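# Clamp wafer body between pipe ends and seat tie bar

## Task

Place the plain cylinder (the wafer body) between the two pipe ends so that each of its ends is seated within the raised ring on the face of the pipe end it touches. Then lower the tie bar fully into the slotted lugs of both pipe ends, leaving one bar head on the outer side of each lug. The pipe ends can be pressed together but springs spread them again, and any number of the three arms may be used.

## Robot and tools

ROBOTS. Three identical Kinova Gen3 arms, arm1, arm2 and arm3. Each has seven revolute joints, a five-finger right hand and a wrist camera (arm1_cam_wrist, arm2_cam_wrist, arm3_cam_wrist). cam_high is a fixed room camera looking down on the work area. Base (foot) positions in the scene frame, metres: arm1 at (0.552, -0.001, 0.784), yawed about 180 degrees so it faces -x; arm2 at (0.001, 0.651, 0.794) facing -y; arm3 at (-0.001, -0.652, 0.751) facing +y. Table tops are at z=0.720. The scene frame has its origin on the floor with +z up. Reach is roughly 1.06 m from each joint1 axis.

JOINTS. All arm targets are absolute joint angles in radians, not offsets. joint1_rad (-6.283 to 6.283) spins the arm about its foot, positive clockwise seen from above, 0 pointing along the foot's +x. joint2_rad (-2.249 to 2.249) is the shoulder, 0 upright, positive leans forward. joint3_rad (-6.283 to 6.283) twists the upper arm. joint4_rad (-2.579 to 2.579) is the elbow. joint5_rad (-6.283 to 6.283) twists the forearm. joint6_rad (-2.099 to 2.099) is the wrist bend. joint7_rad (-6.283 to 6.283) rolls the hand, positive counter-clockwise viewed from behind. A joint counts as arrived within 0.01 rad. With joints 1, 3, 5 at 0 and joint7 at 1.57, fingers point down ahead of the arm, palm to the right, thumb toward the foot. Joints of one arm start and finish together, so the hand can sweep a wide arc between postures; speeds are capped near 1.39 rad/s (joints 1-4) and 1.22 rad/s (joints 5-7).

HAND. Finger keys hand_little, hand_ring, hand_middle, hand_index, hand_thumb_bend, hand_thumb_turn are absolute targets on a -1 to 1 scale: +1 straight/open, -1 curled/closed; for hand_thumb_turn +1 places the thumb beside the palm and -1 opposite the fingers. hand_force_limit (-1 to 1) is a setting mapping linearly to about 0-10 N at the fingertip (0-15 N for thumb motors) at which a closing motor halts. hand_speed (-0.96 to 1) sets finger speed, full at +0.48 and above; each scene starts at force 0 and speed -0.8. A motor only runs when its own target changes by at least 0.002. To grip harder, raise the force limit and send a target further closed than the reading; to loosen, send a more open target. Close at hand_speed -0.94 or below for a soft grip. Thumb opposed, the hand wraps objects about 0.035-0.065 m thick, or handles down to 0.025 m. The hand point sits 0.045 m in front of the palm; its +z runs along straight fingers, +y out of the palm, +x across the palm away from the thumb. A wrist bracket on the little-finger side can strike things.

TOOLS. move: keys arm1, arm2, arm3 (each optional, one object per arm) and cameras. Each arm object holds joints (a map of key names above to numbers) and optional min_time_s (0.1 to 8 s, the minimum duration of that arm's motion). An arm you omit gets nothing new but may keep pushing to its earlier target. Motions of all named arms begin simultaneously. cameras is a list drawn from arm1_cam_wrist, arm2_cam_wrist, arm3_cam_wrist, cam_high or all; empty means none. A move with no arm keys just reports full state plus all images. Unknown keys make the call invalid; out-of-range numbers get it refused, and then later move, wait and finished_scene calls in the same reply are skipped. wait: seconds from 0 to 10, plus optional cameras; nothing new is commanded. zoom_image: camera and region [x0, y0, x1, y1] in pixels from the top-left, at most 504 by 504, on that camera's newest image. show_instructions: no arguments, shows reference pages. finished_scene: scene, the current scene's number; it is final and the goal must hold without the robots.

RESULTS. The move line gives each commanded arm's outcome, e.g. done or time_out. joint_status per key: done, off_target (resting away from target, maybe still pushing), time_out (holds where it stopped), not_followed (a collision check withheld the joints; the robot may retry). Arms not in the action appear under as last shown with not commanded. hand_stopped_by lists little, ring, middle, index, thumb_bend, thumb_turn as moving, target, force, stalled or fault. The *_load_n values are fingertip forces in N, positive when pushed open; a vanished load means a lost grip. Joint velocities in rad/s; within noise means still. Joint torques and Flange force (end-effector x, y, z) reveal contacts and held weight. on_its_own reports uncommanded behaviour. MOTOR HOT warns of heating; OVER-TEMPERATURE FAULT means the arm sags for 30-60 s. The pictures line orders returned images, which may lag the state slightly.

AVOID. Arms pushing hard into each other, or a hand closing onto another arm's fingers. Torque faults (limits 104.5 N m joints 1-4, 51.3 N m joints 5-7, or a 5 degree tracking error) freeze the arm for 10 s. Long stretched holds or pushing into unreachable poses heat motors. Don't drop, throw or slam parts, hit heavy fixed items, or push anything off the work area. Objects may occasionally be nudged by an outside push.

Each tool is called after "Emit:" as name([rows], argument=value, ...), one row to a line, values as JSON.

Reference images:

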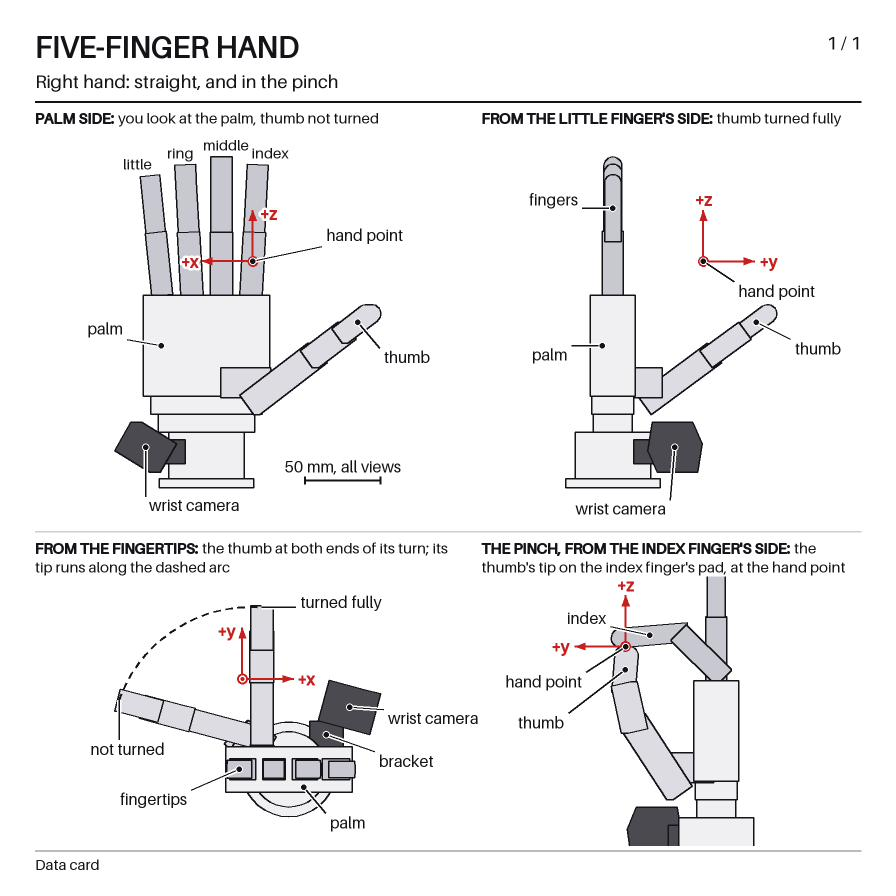

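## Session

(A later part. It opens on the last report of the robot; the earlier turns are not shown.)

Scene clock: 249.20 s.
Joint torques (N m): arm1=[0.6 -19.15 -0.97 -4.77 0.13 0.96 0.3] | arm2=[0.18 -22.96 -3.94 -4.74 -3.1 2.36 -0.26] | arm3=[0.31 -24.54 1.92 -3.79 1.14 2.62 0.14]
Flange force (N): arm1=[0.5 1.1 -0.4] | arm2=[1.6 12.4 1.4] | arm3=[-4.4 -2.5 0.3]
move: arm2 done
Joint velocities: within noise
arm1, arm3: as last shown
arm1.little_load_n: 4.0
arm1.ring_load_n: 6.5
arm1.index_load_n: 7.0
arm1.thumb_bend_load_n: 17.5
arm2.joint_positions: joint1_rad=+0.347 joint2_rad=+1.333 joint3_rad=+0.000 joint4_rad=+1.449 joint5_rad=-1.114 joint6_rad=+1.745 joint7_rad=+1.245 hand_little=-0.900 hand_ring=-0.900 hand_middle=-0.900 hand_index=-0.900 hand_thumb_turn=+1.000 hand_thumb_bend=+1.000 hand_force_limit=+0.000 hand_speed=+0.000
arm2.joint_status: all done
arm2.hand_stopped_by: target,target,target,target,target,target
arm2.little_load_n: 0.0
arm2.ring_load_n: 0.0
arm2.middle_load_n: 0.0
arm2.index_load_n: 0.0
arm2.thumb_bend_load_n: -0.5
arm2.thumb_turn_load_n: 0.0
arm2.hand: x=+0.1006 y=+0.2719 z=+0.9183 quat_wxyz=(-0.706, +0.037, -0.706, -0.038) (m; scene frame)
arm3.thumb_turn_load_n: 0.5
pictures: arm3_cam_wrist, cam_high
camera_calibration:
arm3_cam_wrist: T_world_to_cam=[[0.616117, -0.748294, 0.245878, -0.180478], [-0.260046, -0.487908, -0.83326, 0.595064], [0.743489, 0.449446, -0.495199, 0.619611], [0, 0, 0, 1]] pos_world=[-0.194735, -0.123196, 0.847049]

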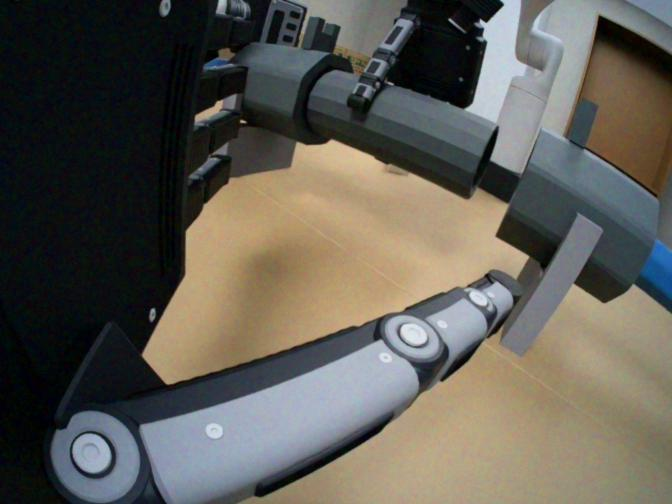

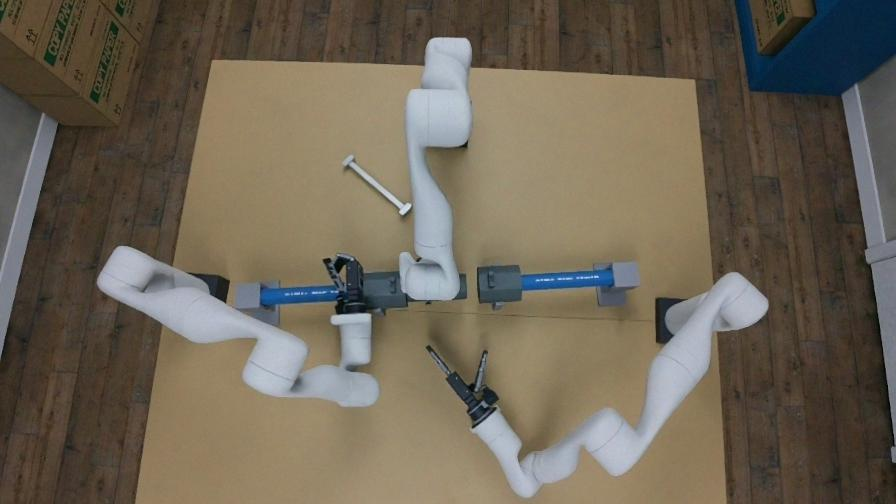

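Emit:
zoom_image(camera="cam_high", region=[380, 260, 440, 320])

Emit:
zoom_image(camera="arm3_cam_wrist", region=[280, 40, 380, 160])

Scaled by 8.400 from the camera's 896x504 image, which has a finer 1280x720 frame.

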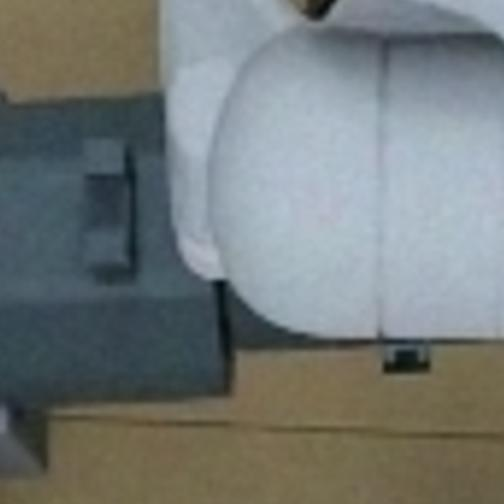

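Scaled by 4.200 from the camera's 672x504 image, which has a finer 960x720 frame.

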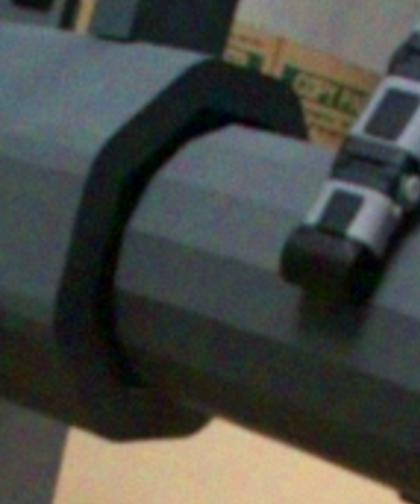

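Emit:
move(arm2={"joints":{"joint1_rad":0.3442,"joint2_rad":1.3354,"joint4_rad":1.4385,"joint5_rad":-1.1180,"joint6_rad":1.7473,"joint7_rad":1.2371},"min_time_s":2}, cameras=["cam_high","arm3_cam_wrist"])

Emit:
zoom_image(camera="cam_high", region=[380, 260, 440, 320])

Emit:
zoom_image(camera="arm3_cam_wrist", region=[280, 40, 380, 160])

Scene clock: 253.43 s.
Joint torques (N m): arm1=[0.67 -19.16 -0.94 -4.79 0.17 1.02 0.31] | arm2=[0.23 -23.36 -4.09 -4.88 -3.24 2.46 -0.22] | arm3=[0.36 -24.54 1.95 -3.83 1.09 2.63 0.16]
Flange force (N): arm1=[0.7 1.0 -0.3] | arm2=[2.3 12.5 1.4] | arm3=[-4.3 -2.2 0.3]
move: arm2 done
Joint velocities: within noise
arm1, arm3: as last shown
arm1.little_load_n: 4.5
arm1.thumb_bend_load_n: 18.0
arm2.joint_positions: joint1_rad=+0.344 joint2_rad=+1.335 joint3_rad=+0.000 joint4_rad=+1.438 joint5_rad=-1.118 joint6_rad=+1.747 joint7_rad=+1.237 hand_little=-0.900 hand_ring=-0.900 hand_middle=-0.900 hand_index=-0.900 hand_thumb_turn=+1.000 hand_thumb_bend=+1.000 hand_force_limit=+0.000 hand_speed=+0.000
arm2.joint_status: all done
arm2.hand_stopped_by: target,target,target,target,target,target
arm2.little_load_n: 0.0
arm2.ring_load_n: 0.0
arm2.middle_load_n: 0.0
arm2.index_load_n: 0.0
arm2.thumb_bend_load_n: 0.0
arm2.thumb_turn_load_n: 0.0
arm2.hand: x=+0.1009 y=+0.2689 z=+0.9183 quat_wxyz=(-0.706, +0.037, -0.706, -0.038) (m; scene frame)
arm3.thumb_turn_load_n: 0.0
pictures: arm3_cam_wrist, cam_high
camera_calibration:
arm3_cam_wrist: T_world_to_cam=[[0.616117, -0.748294, 0.245878, -0.180478], [-0.260046, -0.487908, -0.83326, 0.595064], [0.743489, 0.449446, -0.495199, 0.619611], [0, 0, 0, 1]] pos_world=[-0.194735, -0.123196, 0.847049]

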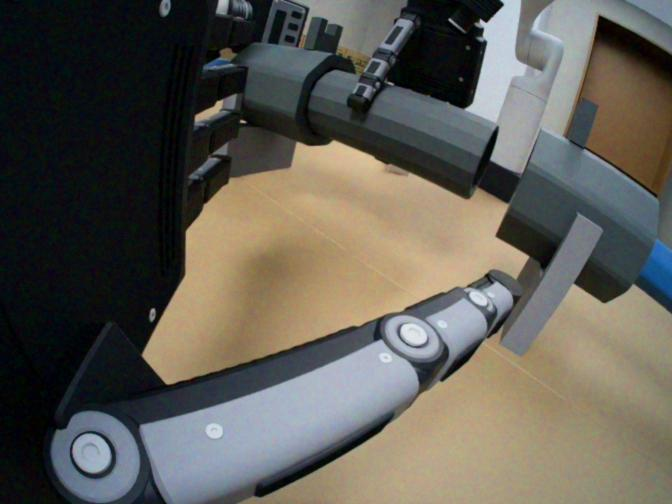

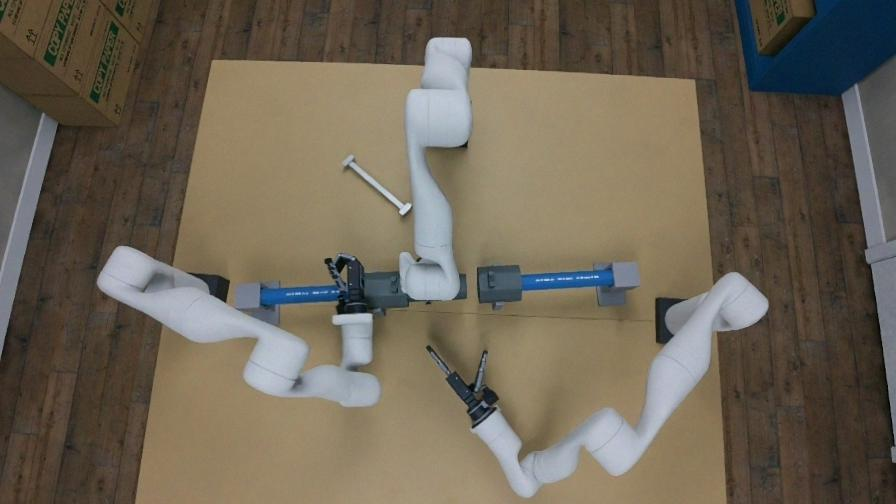

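Scaled by 8.400 from the camera's 896x504 image, which has a finer 1280x720 frame.

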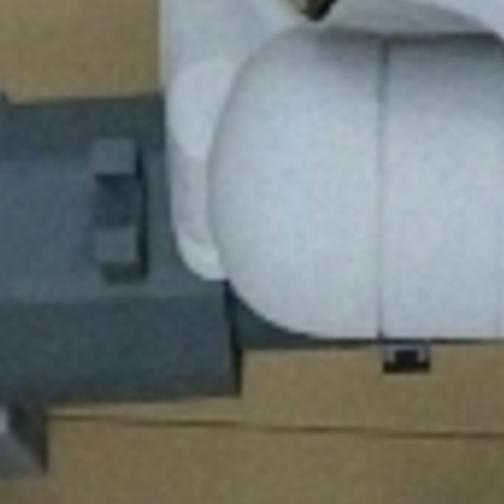

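Scaled by 4.200 from the camera's 672x504 image, which has a finer 960x720 frame.

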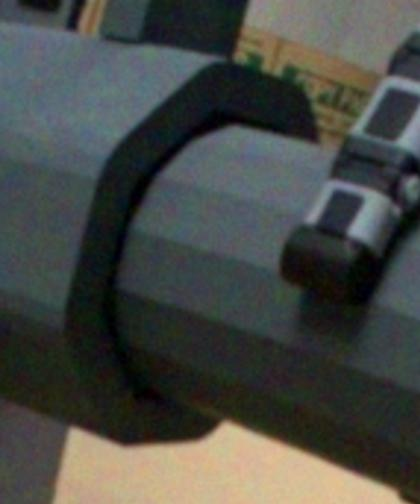

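Emit:
move(arm2={"joints":{"joint1_rad":0.3422,"joint2_rad":1.3369,"joint4_rad":1.4312,"joint5_rad":-1.1207,"joint6_rad":1.7493,"joint7_rad":1.2315},"min_time_s":2}, cameras=["cam_high","arm3_cam_wrist"])

Emit:
zoom_image(camera="cam_high", region=[380, 260, 440, 320])

Emit:
zoom_image(camera="arm3_cam_wrist", region=[280, 40, 380, 160])

Scene clock: 256.27 s.
Joint torques (N m): arm1=[0.56 -19.1 -0.89 -4.76 0.14 1.01 0.28] | arm2=[0.15 -23.45 -4.08 -5.08 -3.37 2.33 -0.25] | arm3=[0.37 -24.62 1.91 -3.81 1.16 2.59 0.15]
Flange force (N): arm1=[0.5 1.0 -0.4] | arm2=[2.1 13.2 1.3] | arm3=[-4.5 -2.5 0.2]
move: arm2 done
Joint velocities: within noise
arm1, arm3: as last shown
arm1.little_load_n: 4.0
arm2.joint_positions: joint1_rad=+0.342 joint2_rad=+1.337 joint3_rad=+0.000 joint4_rad=+1.431 joint5_rad=-1.121 joint6_rad=+1.749 joint7_rad=+1.232 hand_little=-0.900 hand_ring=-0.900 hand_middle=-0.900 hand_index=-0.900 hand_thumb_turn=+1.000 hand_thumb_bend=+1.000 hand_force_limit=+0.000 hand_speed=+0.000
arm2.joint_status: all done
arm2.hand_stopped_by: target,target,target,target,target,target
arm2.little_load_n: 0.0
arm2.ring_load_n: 0.0
arm2.middle_load_n: 0.0
arm2.index_load_n: 0.0
arm2.thumb_bend_load_n: 0.0
arm2.thumb_turn_load_n: 0.0
arm2.hand: x=+0.1012 y=+0.2668 z=+0.9184 quat_wxyz=(-0.706, +0.038, -0.706, -0.038) (m; scene frame)
arm3.index_load_n: 0.5
arm3.thumb_turn_load_n: 0.5
pictures: arm3_cam_wrist, cam_high
camera_calibration:
arm3_cam_wrist: T_world_to_cam=[[0.616117, -0.748294, 0.245878, -0.180478], [-0.260046, -0.487908, -0.83326, 0.595064], [0.743489, 0.449446, -0.495199, 0.619611], [0, 0, 0, 1]] pos_world=[-0.194735, -0.123196, 0.847049]

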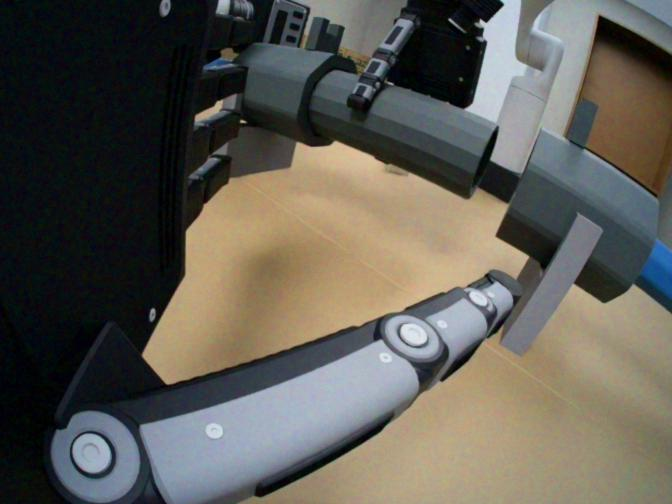

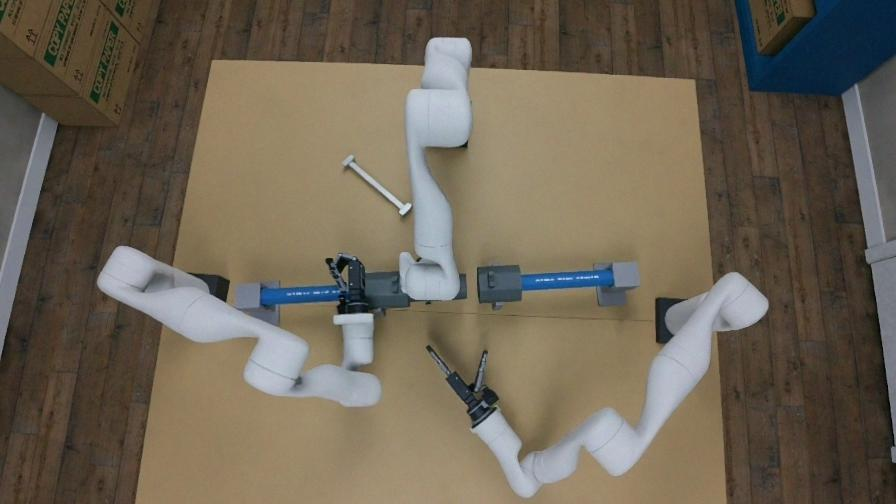

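Scaled by 8.400 from the camera's 896x504 image, which has a finer 1280x720 frame.

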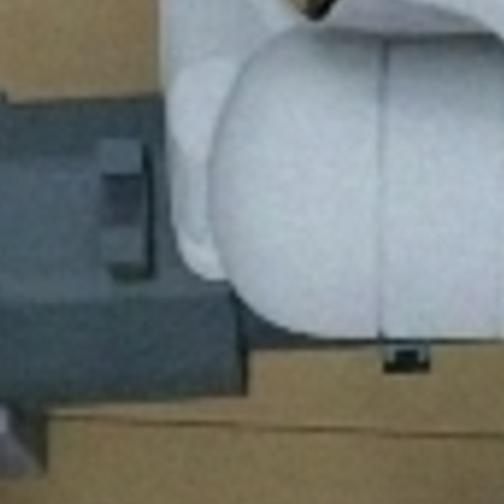

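Scaled by 4.200 from the camera's 672x504 image, which has a finer 960x720 frame.

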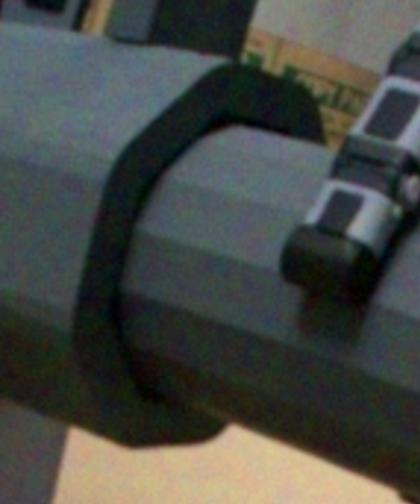

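Emit:
move(arm2={"joints":{"joint1_rad":0.3403,"joint2_rad":1.3383,"joint4_rad":1.4242,"joint5_rad":-1.1233,"joint6_rad":1.7511,"joint7_rad":1.2262},"min_time_s":2}, cameras=["cam_high","arm3_cam_wrist"])

Emit:
zoom_image(camera="cam_high", region=[380, 260, 440, 320])

Emit:
zoom_image(camera="arm3_cam_wrist", region=[280, 40, 380, 160])

Scene clock: 259.03 s.
Joint torques (N m): arm1=[2.3 -19.63 0.73 -5.53 1.02 0.63 0.06] | arm2=[-0.22 -23.85 -4.49 -5.99 -4.19 1.85 -0.16] | arm3=[0.23 -24.6 1.97 -3.91 1.13 2.68 0.14]
Flange force (N): arm1=[4.1 0.2 0.4] | arm2=[1.4 16.7 0.5] | arm3=[-4.3 -2.0 0.5]
move: arm2 done
Joint velocities: within noise
arm1, arm3: as last shown
arm1.joint_positions: joint1_rad=-0.077 joint2_rad=+0.826 joint3_rad=+0.000 joint4_rad=+1.471 joint5_rad=+0.018 joint6_rad=+1.182 joint7_rad=-3.068 hand_little=+0.168 hand_ring=+0.174 hand_middle=+0.180 hand_index=+0.181 hand_thumb_turn=-1.000 hand_thumb_bend=+0.762 hand_force_limit=+0.100 hand_speed=-0.950
arm1.little_load_n: 5.0
arm1.ring_load_n: 7.5
arm1.index_load_n: 6.5
arm1.thumb_bend_load_n: 17.5
arm1.thumb_turn_load_n: 4.5
arm2.joint_positions: joint1_rad=+0.340 joint2_rad=+1.338 joint3_rad=+0.000 joint4_rad=+1.424 joint5_rad=-1.123 joint6_rad=+1.751 joint7_rad=+1.226 hand_little=-0.900 hand_ring=-0.900 hand_middle=-0.900 hand_index=-0.900 hand_thumb_turn=+1.000 hand_thumb_bend=+1.000 hand_force_limit=+0.000 hand_speed=+0.000
arm2.joint_status: all done
arm2.hand_stopped_by: target,target,target,target,target,target
arm2.little_load_n: 0.0
arm2.ring_load_n: 0.0
arm2.middle_load_n: 0.0
arm2.index_load_n: 0.0
arm2.thumb_bend_load_n: 0.0
arm2.thumb_turn_load_n: 0.0
arm2.hand: x=+0.1015 y=+0.2648 z=+0.9185 quat_wxyz=(-0.706, +0.038, -0.706, -0.038) (m; scene frame)
arm3.index_load_n: 0.0
arm3.thumb_turn_load_n: 0.0
pictures: arm3_cam_wrist, cam_high
camera_calibration:
arm3_cam_wrist: T_world_to_cam=[[0.616117, -0.748294, 0.245878, -0.180478], [-0.260046, -0.487908, -0.83326, 0.595064], [0.743489, 0.449446, -0.495199, 0.619611], [0, 0, 0, 1]] pos_world=[-0.194735, -0.123196, 0.847049]

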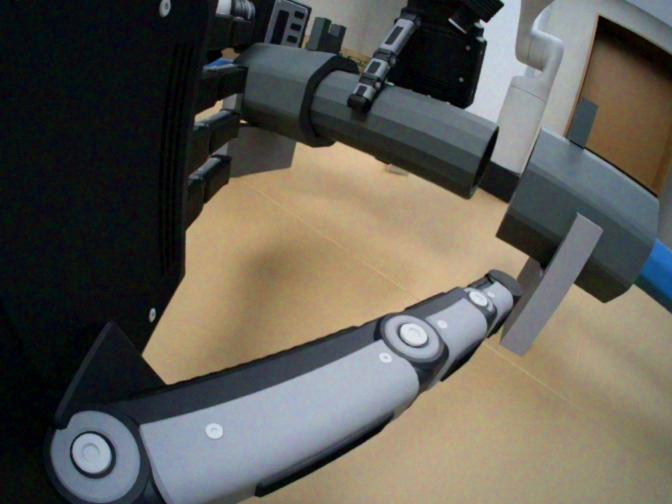

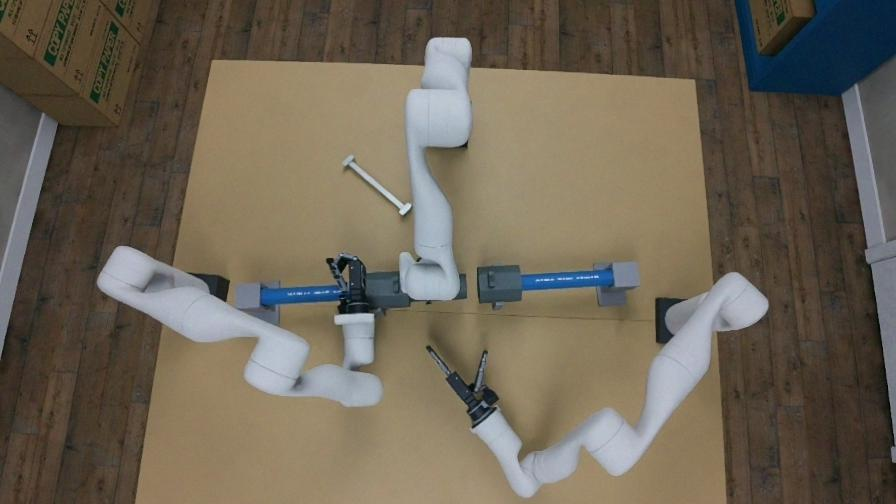

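Scaled by 8.400 from the camera's 896x504 image, which has a finer 1280x720 frame.

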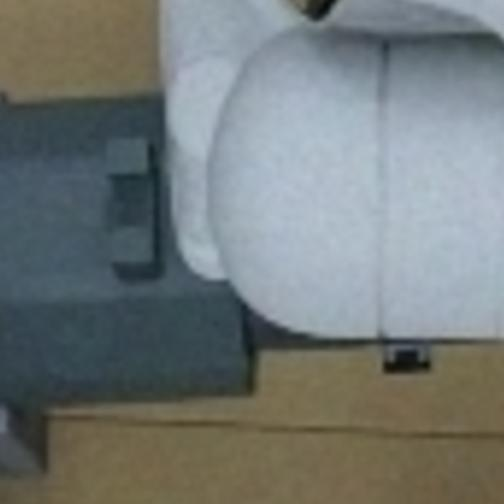

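Scaled by 4.200 from the camera's 672x504 image, which has a finer 960x720 frame.

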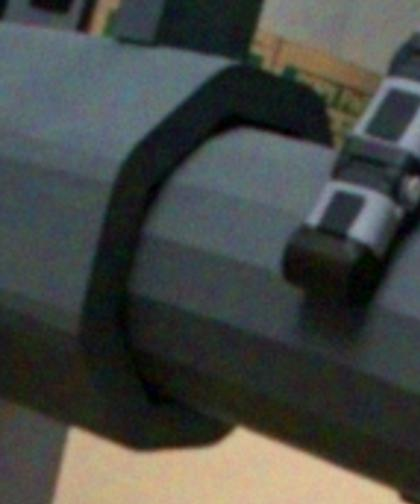

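Emit:
move(arm3={"joints":{"joint1_rad":-1.300,"joint2_rad":0.947,"joint3_rad":0,"joint4_rad":2.024,"joint5_rad":1.118,"joint6_rad":1.663,"joint7_rad":-1.416},"min_time_s":2}, cameras=["cam_high"])

Emit:
move(arm3={"joints":{"joint1_rad":-0.600,"joint2_rad":0.947,"joint3_rad":0,"joint4_rad":2.024,"joint5_rad":1.118,"joint6_rad":1.663,"joint7_rad":-1.416},"min_time_s":2}, cameras=["cam_high"])

Emit:
move(arm3={"joints":{"joint1_rad":-0.5777,"joint2_rad":1.162,"joint3_rad":0,"joint4_rad":1.970,"joint5_rad":1.1325,"joint6_rad":1.592,"joint7_rad":-1.560},"min_time_s":2}, cameras=["cam_high"])

Scene clock: 261.93 s.
Joint torques (N m): arm1=[2.27 -19.75 0.79 -5.61 1.04 0.63 0.04] | arm2=[-0.21 -23.85 -4.5 -6.01 -4.21 1.84 -0.17] | arm3=[0.52 -17.57 1.26 -0.58 0.28 2.97 0.14]
Flange force (N): arm1=[4.0 0.1 0.7] | arm2=[1.4 16.8 0.5] | arm3=[-5.5 0.2 0.6]
move: arm3 done
Joint velocities: within noise
arm1, arm2: as last shown
arm1.little_load_n: 5.5
arm1.thumb_bend_load_n: 18.0
arm2.index_load_n: 0.5
arm3.joint_positions: joint1_rad=-1.300 joint2_rad=+0.947 joint3_rad=+0.000 joint4_rad=+2.024 joint5_rad=+1.118 joint6_rad=+1.663 joint7_rad=-1.416 hand_little=+1.000 hand_ring=+1.000 hand_middle=+1.000 hand_index=+1.000 hand_thumb_turn=-1.000 hand_thumb_bend=+1.000 hand_force_limit=+0.000 hand_speed=+0.000
arm3.joint_status: all done
arm3.hand_stopped_by: target,target,target,target,target,target
arm3.little_load_n: 0.0
arm3.ring_load_n: 0.0
arm3.middle_load_n: 0.0
arm3.index_load_n: 0.0
arm3.thumb_bend_load_n: 0.0
arm3.thumb_turn_load_n: 0.0
arm3.hand: x=-0.1015 y=-0.3201 z=+0.9483 quat_wxyz=(-0.282, +0.650, +0.274, +0.650) (m; scene frame)
pictures: cam_high

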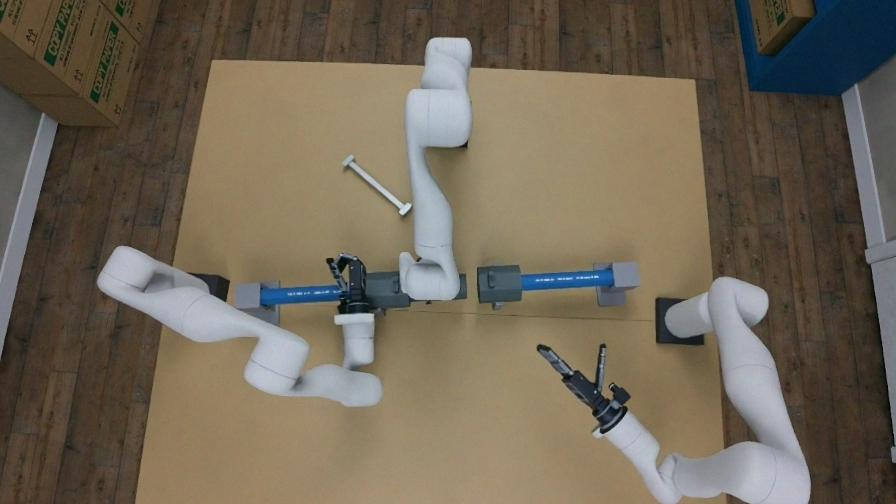

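Scene clock: 264.23 s.
Joint torques (N m): arm1=[2.33 -19.71 0.74 -5.45 1.07 0.61 0.11] | arm2=[-0.24 -23.83 -4.47 -5.98 -4.2 1.86 -0.15] | arm3=[0.33 -17.61 1.25 -0.45 0.26 2.93 0.16]
Flange force (N): arm1=[4.1 0.7 0.3] | arm2=[1.4 16.7 0.5] | arm3=[-5.6 0.0 0.4]
move: arm3 done
Joint velocities: within noise
arm1.joint_positions: joint1_rad=-0.077 joint2_rad=+0.826 joint3_rad=+0.000 joint4_rad=+1.471 joint5_rad=+0.018 joint6_rad=+1.182 joint7_rad=-3.068 hand_little=+0.168 hand_ring=+0.174 hand_middle=+0.180 hand_index=+0.181 hand_thumb_turn=-1.000 hand_thumb_bend=+0.762 hand_force_limit=+0.100 hand_speed=-0.950
arm1.joint_status: not commanded
arm1.hand_stopped_by: force,force,force,force,force,target
arm1.little_load_n: 5.5
arm1.ring_load_n: 7.5
arm1.middle_load_n: 2.5
arm1.index_load_n: 6.0
arm1.thumb_bend_load_n: 17.5
arm1.thumb_turn_load_n: 4.5
arm1.hand: x=+0.0534 y=+0.0421 z=+0.8156 quat_wxyz=(-0.130, +0.733, -0.658, +0.116) (m; scene frame)
arm2: as last shown
arm2.index_load_n: 0.0
arm3.joint_positions: joint1_rad=-0.600 joint2_rad=+0.947 joint3_rad=+0.000 joint4_rad=+2.024 joint5_rad=+1.118 joint6_rad=+1.663 joint7_rad=-1.416 hand_little=+1.000 hand_ring=+1.000 hand_middle=+1.000 hand_index=+1.000 hand_thumb_turn=-1.000 hand_thumb_bend=+1.000 hand_force_limit=+0.000 hand_speed=+0.000
arm3.joint_status: all done
arm3.hand_stopped_by: target,target,target,target,target,target
arm3.little_load_n: 0.0
arm3.ring_load_n: 0.0
arm3.middle_load_n: 0.0
arm3.index_load_n: 0.0
arm3.thumb_bend_load_n: 0.0
arm3.thumb_turn_load_n: 0.5
arm3.hand: x=+0.1370 y=-0.3315 z=+0.9442 quat_wxyz=(-0.038, +0.706, +0.038, +0.706) (m; scene frame)
pictures: cam_high

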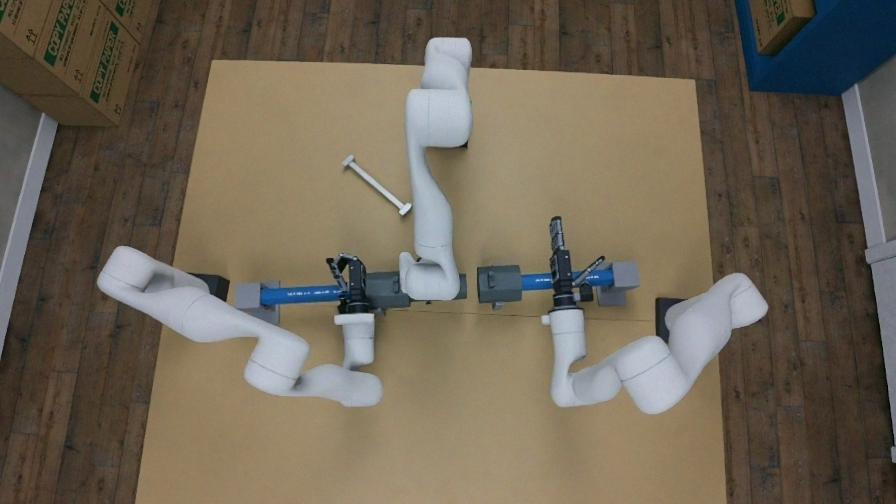

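Scene clock: 266.53 s.
Joint torques (N m): arm1=[2.26 -19.7 0.62 -5.55 1.05 0.64 0.09] | arm2=[-0.21 -23.84 -4.5 -6 -4.2 1.86 -0.17] | arm3=[0.35 -18.37 1.44 0.7 -0.1 2.98 0.17]
Flange force (N): arm1=[4.0 0.2 0.5] | arm2=[1.4 16.8 0.5] | arm3=[-5.1 1.1 1.1]
move: arm3 done
Joint velocities: within noise
arm1, arm2: as last shown
arm1.index_load_n: 6.5
arm1.thumb_turn_load_n: 4.0
arm3.joint_positions: joint1_rad=-0.578 joint2_rad=+1.162 joint3_rad=+0.000 joint4_rad=+1.970 joint5_rad=+1.132 joint6_rad=+1.592 joint7_rad=-1.560 hand_little=+1.000 hand_ring=+1.000 hand_middle=+1.000 hand_index=+1.000 hand_thumb_turn=-1.000 hand_thumb_bend=+1.000 hand_force_limit=+0.000 hand_speed=+0.000
arm3.joint_status: all done
arm3.hand_stopped_by: target,target,target,target,target,target
arm3.little_load_n: 0.0
arm3.ring_load_n: 0.0
arm3.middle_load_n: 0.0
arm3.index_load_n: 0.0
arm3.thumb_bend_load_n: 0.0
arm3.thumb_turn_load_n: 0.0
arm3.hand: x=+0.1464 y=-0.3321 z=+0.8611 quat_wxyz=(-0.038, +0.706, +0.038, +0.706) (m; scene frame)
pictures: cam_high

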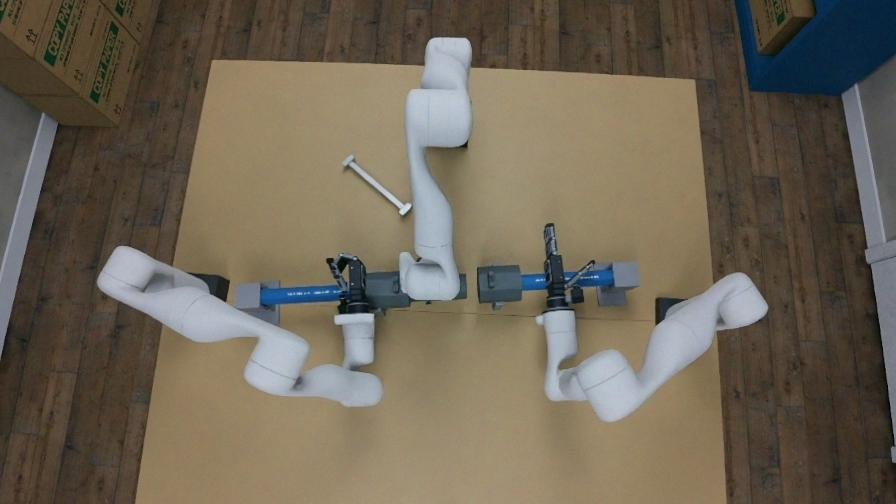

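Emit:
move(arm3={"joints":{"joint1_rad":-0.5289,"joint2_rad":1.1719,"joint4_rad":1.8151,"joint5_rad":1.1881,"joint6_rad":1.6458,"joint7_rad":-1.4258},"min_time_s":2.5}, cameras=[])

Emit:
move(arm3={"joints":{"joint1_rad":-0.5043,"joint2_rad":1.1855,"joint4_rad":1.7163,"joint5_rad":1.2195,"joint6_rad":1.6722,"joint7_rad":-1.3438},"min_time_s":3}, cameras=["cam_high","arm3_cam_wrist"])

Emit:
zoom_image(camera="cam_high", region=[440, 260, 500, 320])

Scene clock: 269.90 s.
Joint torques (N m): arm1=[2.21 -19.69 0.72 -5.54 1.05 0.57 0.02] | arm2=[-0.23 -23.85 -4.46 -5.98 -4.2 1.86 -0.17] | arm3=[0.3 -19.75 1.57 -0.53 0.26 2.95 0.17]
Flange force (N): arm1=[3.8 0.3 0.3] | arm2=[1.5 16.7 0.5] | arm3=[-4.9 0.3 0.6]
move: arm3 done
Joint velocities: within noise
arm1, arm2: as last shown
arm1.thumb_bend_load_n: 18.0
arm1.thumb_turn_load_n: 4.5
arm2.thumb_bend_load_n: -0.5
arm3.joint_positions: joint1_rad=-0.529 joint2_rad=+1.172 joint3_rad=+0.000 joint4_rad=+1.815 joint5_rad=+1.188 joint6_rad=+1.646 joint7_rad=-1.426 hand_little=+1.000 hand_ring=+1.000 hand_middle=+1.000 hand_index=+1.000 hand_thumb_turn=-1.000 hand_thumb_bend=+1.000 hand_force_limit=+0.000 hand_speed=+0.000
arm3.joint_status: all done
arm3.hand_stopped_by: target,target,target,target,target,target
arm3.little_load_n: 0.0
arm3.ring_load_n: 0.0
arm3.middle_load_n: 0.0
arm3.index_load_n: 0.0
arm3.thumb_bend_load_n: 0.0
arm3.thumb_turn_load_n: 0.0
arm3.hand: x=+0.1410 y=-0.2822 z=+0.8610 quat_wxyz=(-0.039, +0.706, +0.038, +0.706) (m; scene frame)
pictures: none
No camera images: "cameras" was empty.

Scene clock: 273.20 s.
Joint torques (N m): arm1=[2.23 -19.73 0.75 -5.58 1.04 0.57 0.03] | arm2=[-0.22 -23.87 -4.48 -6.01 -4.18 1.85 -0.16] | arm3=[-0.28 -22.36 2.4 -3.05 2.46 3.08 -0.14]
Flange force (N): arm1=[3.9 0.3 0.4] | arm2=[1.5 16.7 0.5] | arm3=[-6.7 5.9 -0.6]
move: arm3 done
Joint velocities: within noise
arm1, arm2: as last shown
arm1.little_load_n: 5.0
arm1.thumb_bend_load_n: 17.5
arm2.little_load_n: -0.5
arm2.thumb_bend_load_n: 0.0
arm3.joint_positions: joint1_rad=-0.504 joint2_rad=+1.185 joint3_rad=+0.000 joint4_rad=+1.716 joint5_rad=+1.220 joint6_rad=+1.672 joint7_rad=-1.344 hand_little=+1.000 hand_ring=+1.000 hand_middle=+1.000 hand_index=+1.000 hand_thumb_turn=-1.000 hand_thumb_bend=+1.000 hand_force_limit=+0.000 hand_speed=+0.000
arm3.joint_status: all done
arm3.hand_stopped_by: target,target,target,target,target,target
arm3.little_load_n: 0.0
arm3.ring_load_n: 0.0
arm3.middle_load_n: 0.0
arm3.index_load_n: 0.0
arm3.thumb_bend_load_n: 0.0
arm3.thumb_turn_load_n: 0.5
arm3.hand: x=+0.1378 y=-0.2524 z=+0.8612 quat_wxyz=(-0.039, +0.706, +0.038, +0.706) (m; scene frame)
pictures: arm3_cam_wrist, cam_high
camera_calibration:
arm3_cam_wrist: T_world_to_cam=[[0.0732693, -0.966446, 0.246199, -0.469464], [-0.493373, -0.249663, -0.833217, 0.720584], [0.866726, -0.0604185, -0.495111, 0.405697], [0, 0, 0, 1]] pos_world=[0.0382862, -0.249297, 0.91685]

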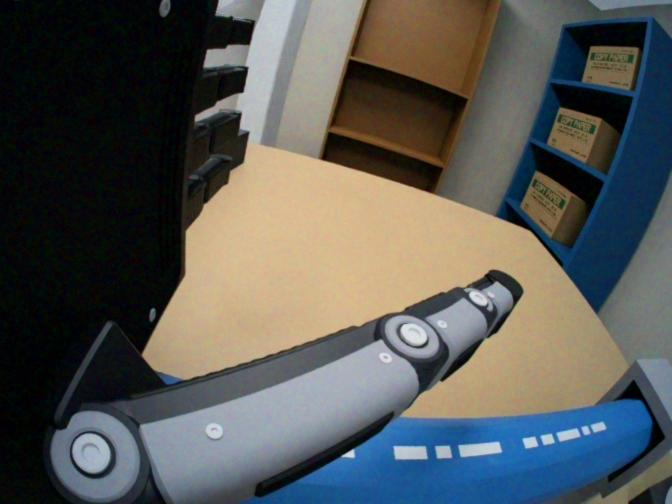

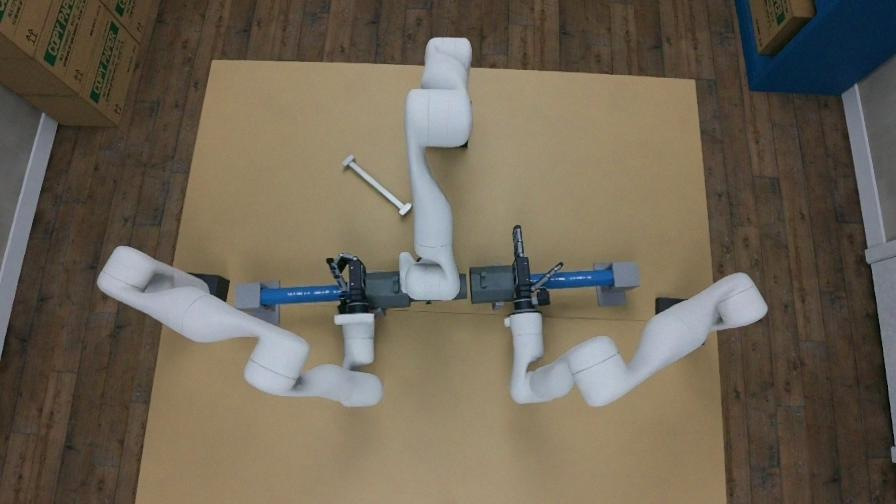

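Scaled by 8.400 from the camera's 896x504 image, which has a finer 1280x720 frame.

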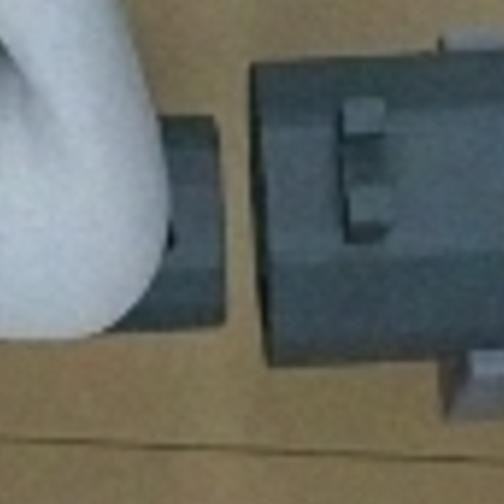

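Emit:
zoom_image(camera="cam_high", region=[454, 262, 484, 307])

Scaled by 11.200 from the camera's 896x504 image, which has a finer 1280x720 frame.

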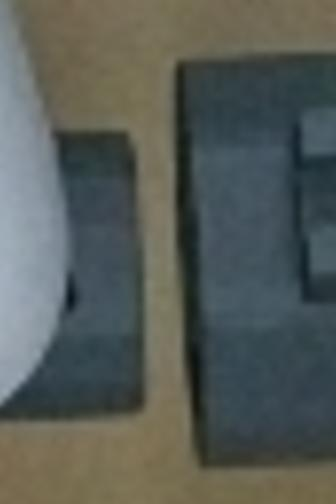

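Emit:
move(arm3={"joints":{"joint1_rad":-0.4942,"joint2_rad":1.1935,"joint4_rad":1.6696,"joint5_rad":1.2333,"joint6_rad":1.683,"joint7_rad":-1.306},"min_time_s":2.5}, cameras=["cam_high","arm3_cam_wrist"])

Emit:
zoom_image(camera="cam_high", region=[454, 262, 484, 307])

Scene clock: 278.07 s.
Joint torques (N m): arm1=[2.29 -19.74 0.72 -5.59 1.02 0.59 0.05] | arm2=[-0.26 -23.84 -4.5 -6.03 -4.2 1.87 -0.15] | arm3=[-0.68 -23.26 2.43 -4.19 3.28 2.83 -0.27]
Flange force (N): arm1=[4.0 0.2 0.5] | arm2=[1.4 16.9 0.6] | arm3=[-6.8 8.1 -0.6]
move: arm3 done
Joint velocities: within noise
arm1, arm2: as last shown
arm1.thumb_bend_load_n: 18.0
arm2.little_load_n: 0.0
arm3.joint_positions: joint1_rad=-0.494 joint2_rad=+1.194 joint3_rad=+0.000 joint4_rad=+1.670 joint5_rad=+1.233 joint6_rad=+1.683 joint7_rad=-1.306 hand_little=+1.000 hand_ring=+1.000 hand_middle=+1.000 hand_index=+1.000 hand_thumb_turn=-1.000 hand_thumb_bend=+1.000 hand_force_limit=+0.000 hand_speed=+0.000
arm3.joint_status: all done
arm3.hand_stopped_by: target,target,target,target,target,target
arm3.little_load_n: 0.0
arm3.ring_load_n: 0.0
arm3.middle_load_n: 0.0
arm3.index_load_n: 0.0
arm3.thumb_bend_load_n: 0.0
arm3.thumb_turn_load_n: 0.0
arm3.hand: x=+0.1363 y=-0.2389 z=+0.8613 quat_wxyz=(-0.039, +0.706, +0.038, +0.706) (m; scene frame)
pictures: arm3_cam_wrist, cam_high
camera_calibration:
arm3_cam_wrist: T_world_to_cam=[[0.0731904, -0.966409, 0.246367, -0.456475], [-0.493198, -0.249782, -0.833285, 0.723326], [0.866833, -0.0605193, -0.494913, 0.407653], [0, 0, 0, 1]] pos_world=[0.036786, -0.235797, 0.91695]

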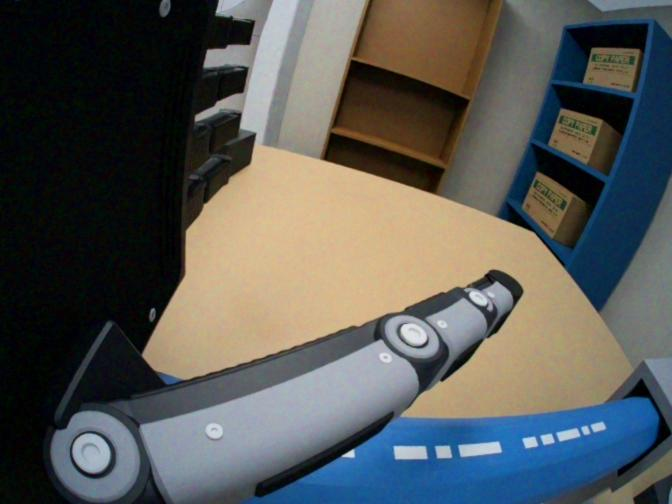

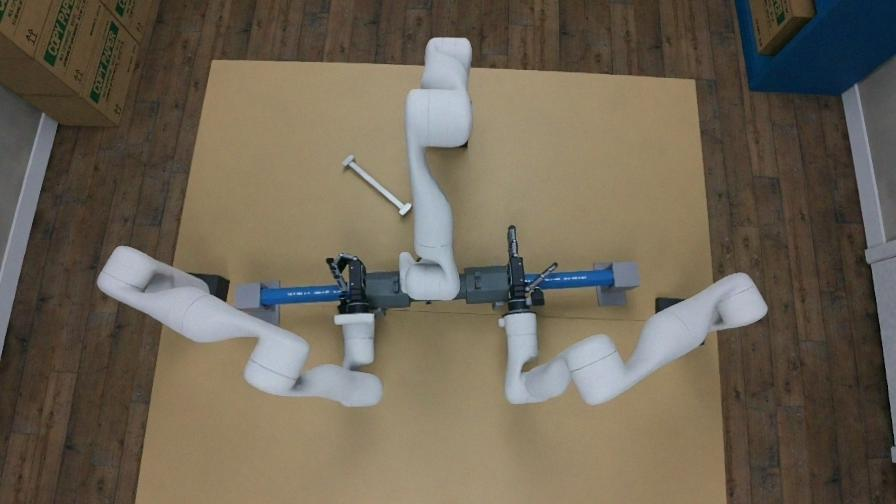

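Scaled by 11.200 from the camera's 896x504 image, which has a finer 1280x720 frame.

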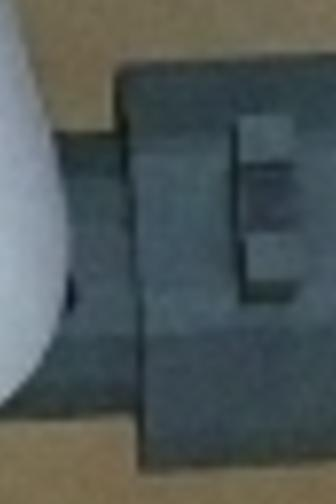

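Emit:
move(arm3={"joints":{"joint1_rad":-0.4931,"joint2_rad":1.1944,"joint4_rad":1.6645,"joint5_rad":1.2348,"joint6_rad":1.6842,"joint7_rad":-1.3019},"min_time_s":2}, cameras=["cam_high"])

Emit:
zoom_image(camera="cam_high", region=[454, 262, 484, 307])

Emit:
move(arm3={"joints":{"joint1_rad":-0.4920,"joint2_rad":1.1953,"joint4_rad":1.6594,"joint5_rad":1.2363,"joint6_rad":1.6854,"joint7_rad":-1.2978},"min_time_s":2}, cameras=["cam_high"])

Emit:
zoom_image(camera="cam_high", region=[454, 262, 484, 307])

Scene clock: 280.90 s.
Joint torques (N m): arm1=[2.29 -19.72 0.73 -5.61 1.11 0.64 0.07] | arm2=[-0.2 -23.87 -4.5 -6 -4.19 1.88 -0.16] | arm3=[-0.57 -23.68 2.71 -4.24 3.32 2.97 -0.19]
Flange force (N): arm1=[4.1 0.1 0.7] | arm2=[1.5 16.7 0.6] | arm3=[-7.8 8.4 -0.8]
move: arm3 done
Joint velocities: within noise
arm1, arm2: as last shown
arm1.thumb_bend_load_n: 17.5
arm2.index_load_n: 0.5
arm2.thumb_turn_load_n: -0.5
arm3.joint_positions: joint1_rad=-0.493 joint2_rad=+1.194 joint3_rad=+0.000 joint4_rad=+1.664 joint5_rad=+1.235 joint6_rad=+1.684 joint7_rad=-1.302 hand_little=+1.000 hand_ring=+1.000 hand_middle=+1.000 hand_index=+1.000 hand_thumb_turn=-1.000 hand_thumb_bend=+1.000 hand_force_limit=+0.000 hand_speed=+0.000
arm3.joint_status: all done
arm3.hand_stopped_by: target,target,target,target,target,target
arm3.little_load_n: -0.5
arm3.ring_load_n: 0.0
arm3.middle_load_n: 0.0
arm3.index_load_n: 0.0
arm3.thumb_bend_load_n: 0.0
arm3.thumb_turn_load_n: 0.0
arm3.hand: x=+0.1361 y=-0.2374 z=+0.8613 quat_wxyz=(-0.038, +0.706, +0.038, +0.706) (m; scene frame)
pictures: cam_high

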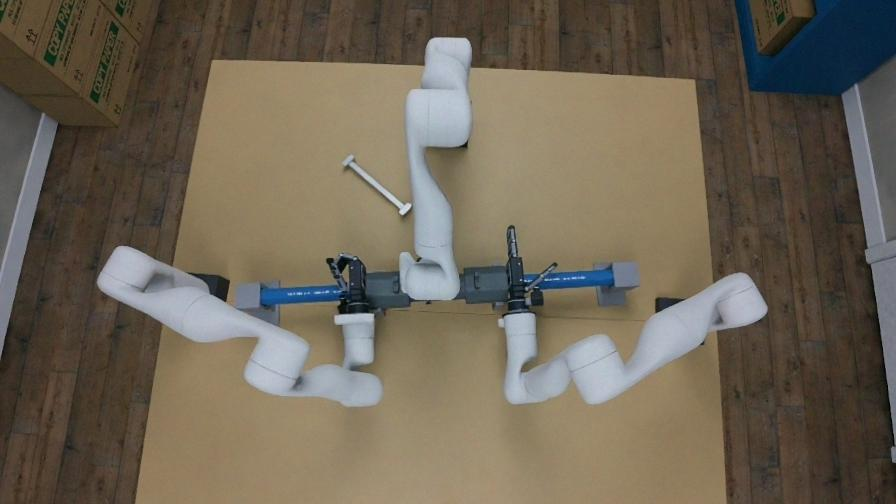

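Scaled by 11.200 from the camera's 896x504 image, which has a finer 1280x720 frame.

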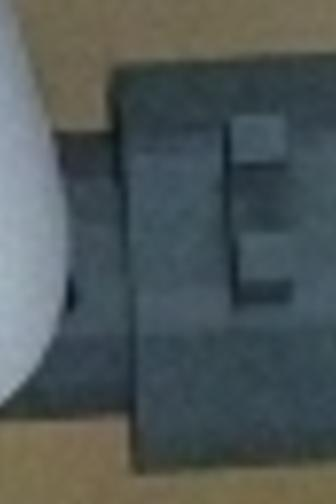

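Scene clock: 283.20 s.
Joint torques (N m): arm1=[0.75 -19.97 -0.92 -5.8 0.01 0.44 0.16] | arm2=[-0.56 -23.99 -4.75 -6.31 -4.47 1.72 -0.12] | arm3=[-1.28 -24.53 2.86 -6.33 5.34 2.22 -0.44]
Flange force (N): arm1=[0.7 -0.1 0.8] | arm2=[1.3 18.1 -0.1] | arm3=[-7.0 15.3 -1.8]
move: arm3 done
Joint velocities: within noise
arm1: as last shown
arm1.little_load_n: 6.0
arm1.index_load_n: 6.0
arm1.thumb_turn_load_n: 4.0
arm2.joint_positions: joint1_rad=+0.340 joint2_rad=+1.338 joint3_rad=+0.000 joint4_rad=+1.424 joint5_rad=-1.123 joint6_rad=+1.751 joint7_rad=+1.226 hand_little=-0.900 hand_ring=-0.900 hand_middle=-0.900 hand_index=-0.900 hand_thumb_turn=+1.000 hand_thumb_bend=+1.000 hand_force_limit=+0.000 hand_speed=+0.000
arm2.joint_status: not commanded
arm2.hand_stopped_by: target,target,target,target,target,target
arm2.little_load_n: 0.0
arm2.ring_load_n: 0.0
arm2.middle_load_n: 0.0
arm2.index_load_n: 0.0
arm2.thumb_bend_load_n: 0.0
arm2.thumb_turn_load_n: 0.0
arm2.hand: x=+0.1015 y=+0.2648 z=+0.9185 quat_wxyz=(-0.706, +0.038, -0.706, -0.038) (m; scene frame)
arm3.joint_positions: joint1_rad=-0.492 joint2_rad=+1.195 joint3_rad=+0.000 joint4_rad=+1.659 joint5_rad=+1.236 joint6_rad=+1.685 joint7_rad=-1.298 hand_little=+1.000 hand_ring=+1.000 hand_middle=+1.000 hand_index=+1.000 hand_thumb_turn=-1.000 hand_thumb_bend=+1.000 hand_force_limit=+0.000 hand_speed=+0.000
arm3.joint_status: all done
arm3.hand_stopped_by: target,target,target,target,target,target
arm3.little_load_n: 0.0
arm3.ring_load_n: 0.0
arm3.middle_load_n: 0.0
arm3.index_load_n: 0.0
arm3.thumb_bend_load_n: 0.0
arm3.thumb_turn_load_n: 0.5
arm3.hand: x=+0.1360 y=-0.2360 z=+0.8614 quat_wxyz=(-0.038, +0.706, +0.038, +0.706) (m; scene frame)
pictures: cam_high

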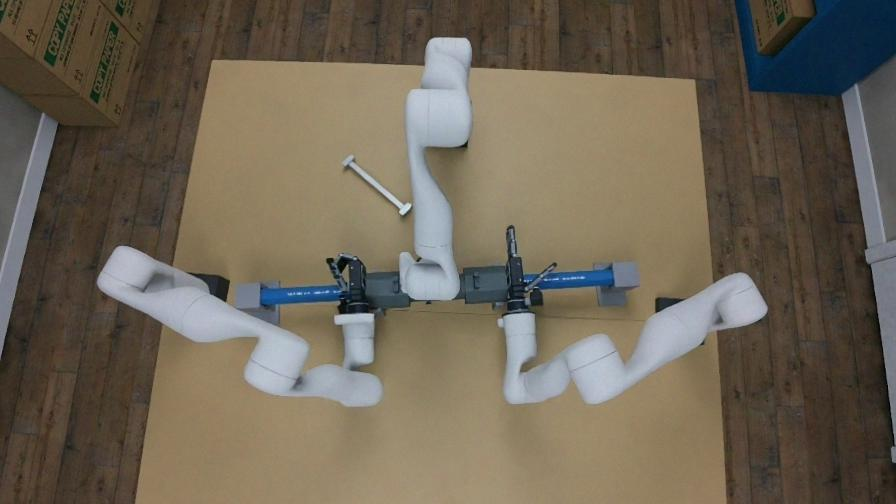

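Scaled by 11.200 from the camera's 896x504 image, which has a finer 1280x720 frame.

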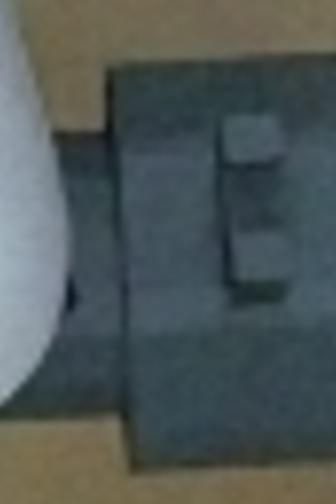

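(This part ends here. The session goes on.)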